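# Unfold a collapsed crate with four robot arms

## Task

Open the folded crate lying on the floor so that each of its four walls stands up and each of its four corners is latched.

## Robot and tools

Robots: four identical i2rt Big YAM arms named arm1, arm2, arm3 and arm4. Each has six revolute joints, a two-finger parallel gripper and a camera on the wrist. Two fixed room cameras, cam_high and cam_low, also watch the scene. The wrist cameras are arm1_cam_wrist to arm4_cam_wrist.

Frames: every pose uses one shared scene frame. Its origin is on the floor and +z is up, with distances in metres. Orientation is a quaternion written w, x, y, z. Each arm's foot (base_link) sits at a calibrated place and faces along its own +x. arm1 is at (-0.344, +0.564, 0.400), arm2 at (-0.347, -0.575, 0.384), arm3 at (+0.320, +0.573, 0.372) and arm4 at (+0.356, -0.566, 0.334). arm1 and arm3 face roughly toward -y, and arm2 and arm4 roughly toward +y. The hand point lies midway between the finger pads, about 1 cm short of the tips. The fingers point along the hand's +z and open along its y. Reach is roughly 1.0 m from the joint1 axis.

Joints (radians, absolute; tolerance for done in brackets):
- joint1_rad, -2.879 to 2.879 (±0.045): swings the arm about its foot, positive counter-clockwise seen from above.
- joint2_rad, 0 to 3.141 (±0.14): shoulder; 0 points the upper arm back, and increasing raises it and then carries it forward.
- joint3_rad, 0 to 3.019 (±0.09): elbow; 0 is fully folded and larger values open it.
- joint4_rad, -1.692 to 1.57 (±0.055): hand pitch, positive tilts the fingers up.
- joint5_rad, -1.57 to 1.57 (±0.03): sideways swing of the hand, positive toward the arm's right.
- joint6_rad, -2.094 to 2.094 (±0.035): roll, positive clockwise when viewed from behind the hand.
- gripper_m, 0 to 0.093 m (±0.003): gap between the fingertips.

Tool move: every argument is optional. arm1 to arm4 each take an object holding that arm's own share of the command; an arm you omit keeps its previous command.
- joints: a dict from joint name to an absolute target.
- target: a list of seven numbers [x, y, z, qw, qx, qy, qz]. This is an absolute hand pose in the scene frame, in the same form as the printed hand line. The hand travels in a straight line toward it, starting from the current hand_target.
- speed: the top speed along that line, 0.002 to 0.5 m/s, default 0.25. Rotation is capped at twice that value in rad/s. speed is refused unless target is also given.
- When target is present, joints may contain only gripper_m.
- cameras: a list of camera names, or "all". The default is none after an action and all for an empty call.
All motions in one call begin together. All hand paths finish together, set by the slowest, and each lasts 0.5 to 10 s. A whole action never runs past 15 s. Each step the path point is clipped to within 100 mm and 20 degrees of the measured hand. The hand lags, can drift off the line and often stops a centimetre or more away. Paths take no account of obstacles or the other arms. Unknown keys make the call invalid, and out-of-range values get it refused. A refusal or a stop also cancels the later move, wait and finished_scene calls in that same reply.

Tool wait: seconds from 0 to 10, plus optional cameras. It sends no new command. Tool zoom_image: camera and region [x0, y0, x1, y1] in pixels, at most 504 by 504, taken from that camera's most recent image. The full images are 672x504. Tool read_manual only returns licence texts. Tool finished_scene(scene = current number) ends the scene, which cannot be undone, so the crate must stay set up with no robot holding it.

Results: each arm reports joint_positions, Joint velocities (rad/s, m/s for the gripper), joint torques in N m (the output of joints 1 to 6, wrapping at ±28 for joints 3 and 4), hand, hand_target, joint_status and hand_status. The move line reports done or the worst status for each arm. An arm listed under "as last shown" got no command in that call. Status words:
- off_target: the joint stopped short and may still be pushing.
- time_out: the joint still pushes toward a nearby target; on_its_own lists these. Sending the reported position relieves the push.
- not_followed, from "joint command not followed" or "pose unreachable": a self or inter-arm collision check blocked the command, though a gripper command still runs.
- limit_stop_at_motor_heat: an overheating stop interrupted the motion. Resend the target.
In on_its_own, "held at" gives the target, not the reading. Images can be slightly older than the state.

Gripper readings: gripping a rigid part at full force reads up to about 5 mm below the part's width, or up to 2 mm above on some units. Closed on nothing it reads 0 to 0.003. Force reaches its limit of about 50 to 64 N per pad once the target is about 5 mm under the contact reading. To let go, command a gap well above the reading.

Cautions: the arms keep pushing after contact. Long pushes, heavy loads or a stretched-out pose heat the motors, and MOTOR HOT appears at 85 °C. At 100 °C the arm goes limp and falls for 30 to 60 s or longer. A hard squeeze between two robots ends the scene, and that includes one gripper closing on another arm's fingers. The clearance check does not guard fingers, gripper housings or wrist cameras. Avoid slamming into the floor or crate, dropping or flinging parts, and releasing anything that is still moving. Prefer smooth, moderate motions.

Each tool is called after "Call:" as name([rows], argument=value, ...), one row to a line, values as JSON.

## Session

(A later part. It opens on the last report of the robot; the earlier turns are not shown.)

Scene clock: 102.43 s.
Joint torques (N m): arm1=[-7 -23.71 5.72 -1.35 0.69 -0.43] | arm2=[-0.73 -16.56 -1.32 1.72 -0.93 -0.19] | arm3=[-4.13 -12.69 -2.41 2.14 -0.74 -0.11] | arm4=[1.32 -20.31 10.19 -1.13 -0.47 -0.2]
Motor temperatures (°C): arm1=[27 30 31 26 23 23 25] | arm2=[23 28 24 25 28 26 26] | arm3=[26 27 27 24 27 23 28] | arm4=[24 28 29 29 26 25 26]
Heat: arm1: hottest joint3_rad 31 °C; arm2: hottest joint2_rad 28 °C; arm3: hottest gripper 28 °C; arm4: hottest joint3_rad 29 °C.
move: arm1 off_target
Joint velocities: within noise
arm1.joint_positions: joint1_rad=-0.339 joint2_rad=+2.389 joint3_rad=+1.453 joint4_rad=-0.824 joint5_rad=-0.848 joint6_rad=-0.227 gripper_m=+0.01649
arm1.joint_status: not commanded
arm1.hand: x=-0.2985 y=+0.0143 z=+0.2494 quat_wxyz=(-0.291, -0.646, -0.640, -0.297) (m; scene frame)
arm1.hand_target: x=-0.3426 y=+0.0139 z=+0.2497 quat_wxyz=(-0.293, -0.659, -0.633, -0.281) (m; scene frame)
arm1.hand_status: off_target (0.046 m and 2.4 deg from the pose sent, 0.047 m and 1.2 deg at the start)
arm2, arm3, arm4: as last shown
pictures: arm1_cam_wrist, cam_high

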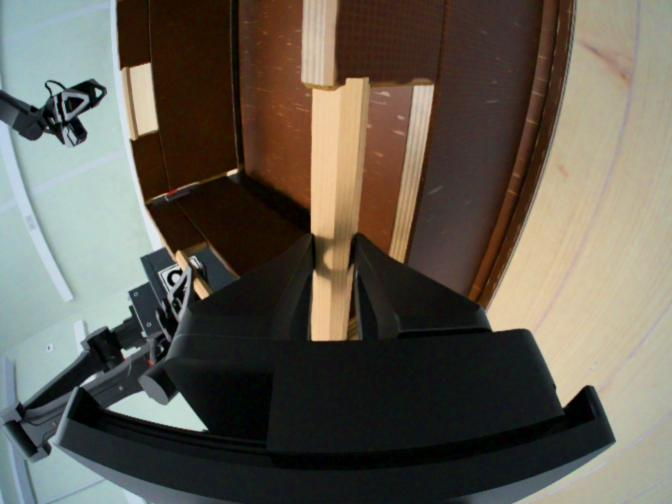

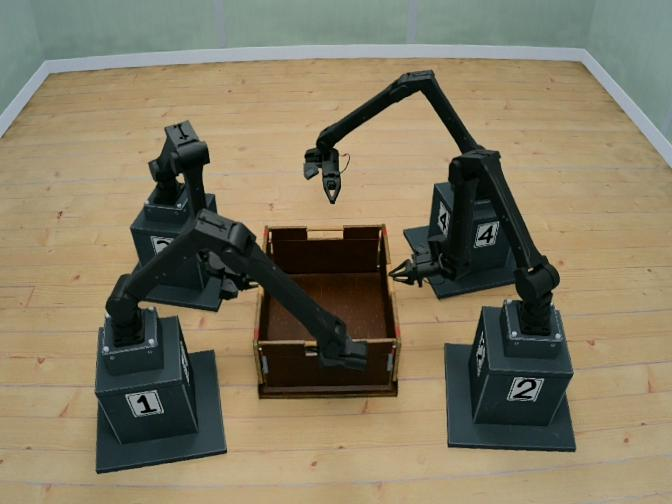

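Call:
move(arm1={"target":[-0.310,0.012,0.250,0.293,0.659,0.633,0.282],"speed":0.1})

Call:
move(arm1={"joints":{"gripper_m":0.045}}, arm2={"joints":{"gripper_m":0.045}}, arm3={"joints":{"gripper_m":0.045}})

Call:
move(arm1={"target":[-0.38,0.012,0.325,0.293,0.659,0.633,0.282],"speed":0.15}, arm2={"target":[-0.03,-0.31,0.276,0.021,0.031,0.819,0.574],"speed":0.12}, arm3={"target":[-0.008,0.325,0.278,0.574,0.819,-0.02,-0.015],"speed":0.12}, cameras=["cam_high","cam_low"])

Call:
zoom_image(camera="cam_high", region=[240, 210, 420, 410])

Call:
zoom_image(camera="cam_low", region=[220, 190, 470, 380])

Scene clock: 105.47 s.
Joint torques (N m): arm1=[-1.67 -25.76 4.18 0.68 0.48 0.05] | arm2=[-0.79 -16.62 -1.33 1.72 -0.93 -0.19] | arm3=[-3.37 -12.92 -2.4 2.26 -0.72 -0.11] | arm4=[1.32 -20.37 10.21 -1.13 -0.46 -0.2]
Motor temperatures (°C): arm1=[27 30 31 26 23 23 25] | arm2=[23 28 24 25 28 26 26] | arm3=[26 27 27 24 27 23 28] | arm4=[24 28 29 29 26 25 26]
Heat: arm1: hottest joint3_rad 31 °C; arm2: hottest joint2_rad 28 °C; arm3: hottest gripper 28 °C; arm4: hottest joint3_rad 29 °C.
move: arm1 off_target
Joint velocities: within noise
arm1.joint_positions: joint1_rad=-0.339 joint2_rad=+2.384 joint3_rad=+1.440 joint4_rad=-0.799 joint5_rad=-0.854 joint6_rad=-0.198 gripper_m=+0.01649
arm1.joint_status: not commanded
arm1.hand: x=-0.2978 y=+0.0143 z=+0.2494 quat_wxyz=(-0.294, -0.653, -0.632, -0.297) (m; scene frame)
arm1.hand_target: x=-0.3098 y=+0.0138 z=+0.2506 quat_wxyz=(-0.291, -0.660, -0.632, -0.285) (m; scene frame)
arm1.hand_status: off_target (0.012 m and 1.8 deg from the pose sent, 0.012 m and 2.4 deg at the start)
arm2, arm3, arm4: as last shown
pictures: none

Scene clock: 106.20 s.
Joint torques (N m): arm1=[-0.79 -24.59 3.95 0.58 -0.25 0.01] | arm2=[-1.08 -16.03 0.88 1.7 -0.35 -0.19] | arm3=[-1.14 -12.81 -0.17 2.13 -0.23 -0.11] | arm4=[1.38 -20.37 10.21 -1.14 -0.46 -0.2]
Motor temperatures (°C): arm1=[27 30 31 26 23 23 25] | arm2=[23 28 24 25 28 26 26] | arm3=[26 27 27 24 27 23 28] | arm4=[24 28 29 29 26 25 26]
Heat: arm1: hottest joint3_rad 31 °C; arm2: hottest joint2_rad 28 °C; arm3: hottest gripper 28 °C; arm4: hottest joint3_rad 29 °C.
move: arm1 done; arm2 done; arm3 done
Joint velocities: within noise
arm1.joint_positions: joint1_rad=-0.357 joint2_rad=+2.380 joint3_rad=+1.440 joint4_rad=-0.799 joint5_rad=-0.829 joint6_rad=-0.198 gripper_m=+0.04494
arm1.joint_status: all done
arm1.hand: x=-0.3109 y=+0.0132 z=+0.2487 quat_wxyz=(-0.288, -0.661, -0.631, -0.286) (m; scene frame)
arm1.hand_target: x=-0.3159 y=+0.0137 z=+0.2497 quat_wxyz=(-0.290, -0.663, -0.630, -0.282) (m; scene frame)
arm1.hand_status: not commanded
arm2.joint_positions: joint1_rad=-0.861 joint2_rad=+2.403 joint3_rad=+0.696 joint4_rad=+1.128 joint5_rad=-0.857 joint6_rad=+1.143 gripper_m=+0.04486
arm2.joint_status: all done
arm2.hand: x=-0.0372 y=-0.2191 z=+0.2384 quat_wxyz=(-0.007, -0.035, -0.823, -0.567) (m; scene frame)
arm2.hand_target: x=-0.0321 y=-0.2192 z=+0.2418 quat_wxyz=(-0.015, -0.031, -0.820, -0.571) (m; scene frame)
arm2.hand_status: not commanded
arm3.joint_positions: joint1_rad=-0.854 joint2_rad=+2.328 joint3_rad=+0.694 joint4_rad=+1.028 joint5_rad=-0.925 joint6_rad=+1.070 gripper_m=+0.04487
arm3.joint_status: all done
arm3.hand: x=-0.0113 y=+0.2338 z=+0.2466 quat_wxyz=(-0.573, -0.819, +0.025, +0.013) (m; scene frame)
arm3.hand_target: x=-0.0103 y=+0.2389 z=+0.2421 quat_wxyz=(-0.572, -0.820, +0.027, +0.015) (m; scene frame)
arm3.hand_status: not commanded
arm4: as last shown
pictures: none

Scene clock: 108.17 s.
Joint torques (N m): arm1=[0.03 -24.06 7.95 -0.38 -0.26 -0.08] | arm2=[-0.73 -16.67 0.18 0.88 -0.56 -0.17] | arm3=[-1.96 -13.45 -0.09 0.92 -0.49 -0.13] | arm4=[1.38 -20.37 10.21 -1.13 -0.46 -0.2]
Motor temperatures (°C): arm1=[27 30 31 26 23 23 25] | arm2=[23 28 24 25 28 26 26] | arm3=[26 27 27 24 27 23 28] | arm4=[24 28 29 29 26 25 26]
Heat: arm1: hottest joint3_rad 31 °C; arm2: hottest joint2_rad 28 °C; arm3: hottest gripper 28 °C; arm4: hottest joint3_rad 29 °C.
move: arm1 off_target; arm2 off_target; arm3 done
Joint velocities: within noise
arm1.joint_positions: joint1_rad=-0.467 joint2_rad=+2.278 joint3_rad=+1.466 joint4_rad=-1.060 joint5_rad=-0.811 joint6_rad=-0.356 gripper_m=+0.04496
arm1.joint_status: not commanded
arm1.hand: x=-0.3703 y=+0.0247 z=+0.3152 quat_wxyz=(-0.287, -0.662, -0.627, -0.295) (m; scene frame)
arm1.hand_target: x=-0.3769 y=+0.0100 z=+0.3248 quat_wxyz=(-0.294, -0.656, -0.636, -0.280) (m; scene frame)
arm1.hand_status: off_target (0.019 m and 1.8 deg from the pose sent, 0.103 m and 0.8 deg at the start)
arm2.joint_positions: joint1_rad=-1.103 joint2_rad=+2.288 joint3_rad=+0.564 joint4_rad=+0.960 joint5_rad=-1.044 joint6_rad=+0.910 gripper_m=+0.04489
arm2.joint_status: not commanded
arm2.hand: x=-0.0359 y=-0.3095 z=+0.2664 quat_wxyz=(-0.010, -0.040, -0.820, -0.571) (m; scene frame)
arm2.hand_target: x=-0.0295 y=-0.3098 z=+0.2769 quat_wxyz=(-0.021, -0.032, -0.817, -0.575) (m; scene frame)
arm2.hand_status: off_target (0.011 m and 1.6 deg from the pose sent, 0.099 m and 2.0 deg at the start)
arm3.joint_positions: joint1_rad=-1.078 joint2_rad=+2.188 joint3_rad=+0.578 joint4_rad=+0.744 joint5_rad=-1.104 joint6_rad=+0.774 gripper_m=+0.04490
arm3.joint_status: not commanded
arm3.hand: x=-0.0024 y=+0.3205 z=+0.2728 quat_wxyz=(-0.573, -0.819, +0.022, +0.006) (m; scene frame)
arm3.hand_target: x=-0.0062 y=+0.3240 z=+0.2781 quat_wxyz=(-0.575, -0.818, +0.021, +0.012) (m; scene frame)
arm3.hand_status: done (0.009 m and 1.1 deg from the pose sent, 0.096 m and 0.6 deg at the start)
arm4: as last shown
pictures: cam_high, cam_low

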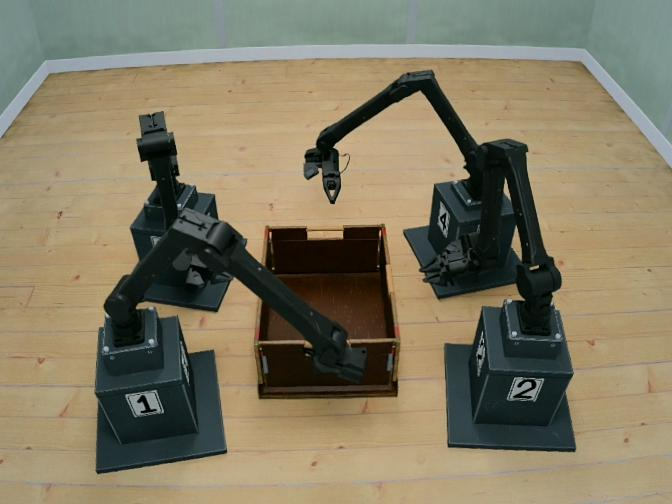

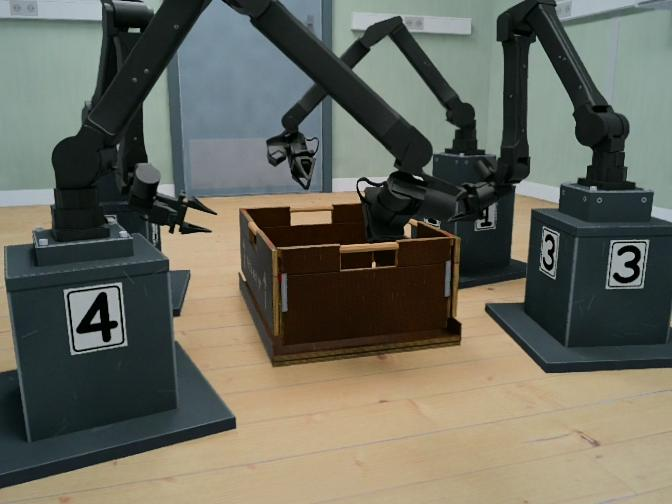

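Scaled by 2.520 from the camera's 672x504 image, which has a finer 960x720 frame.

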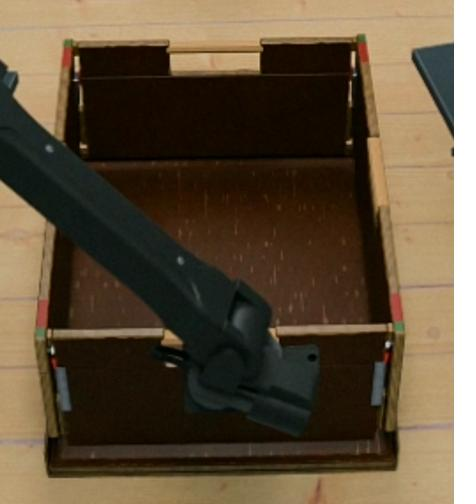

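Scaled by 2.016 from the camera's 672x504 image, which has a finer 960x720 frame.

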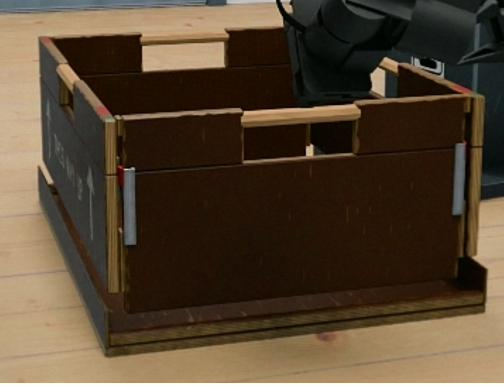

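Call:
finished_scene(scene=2)

The scene is finished: the task was done.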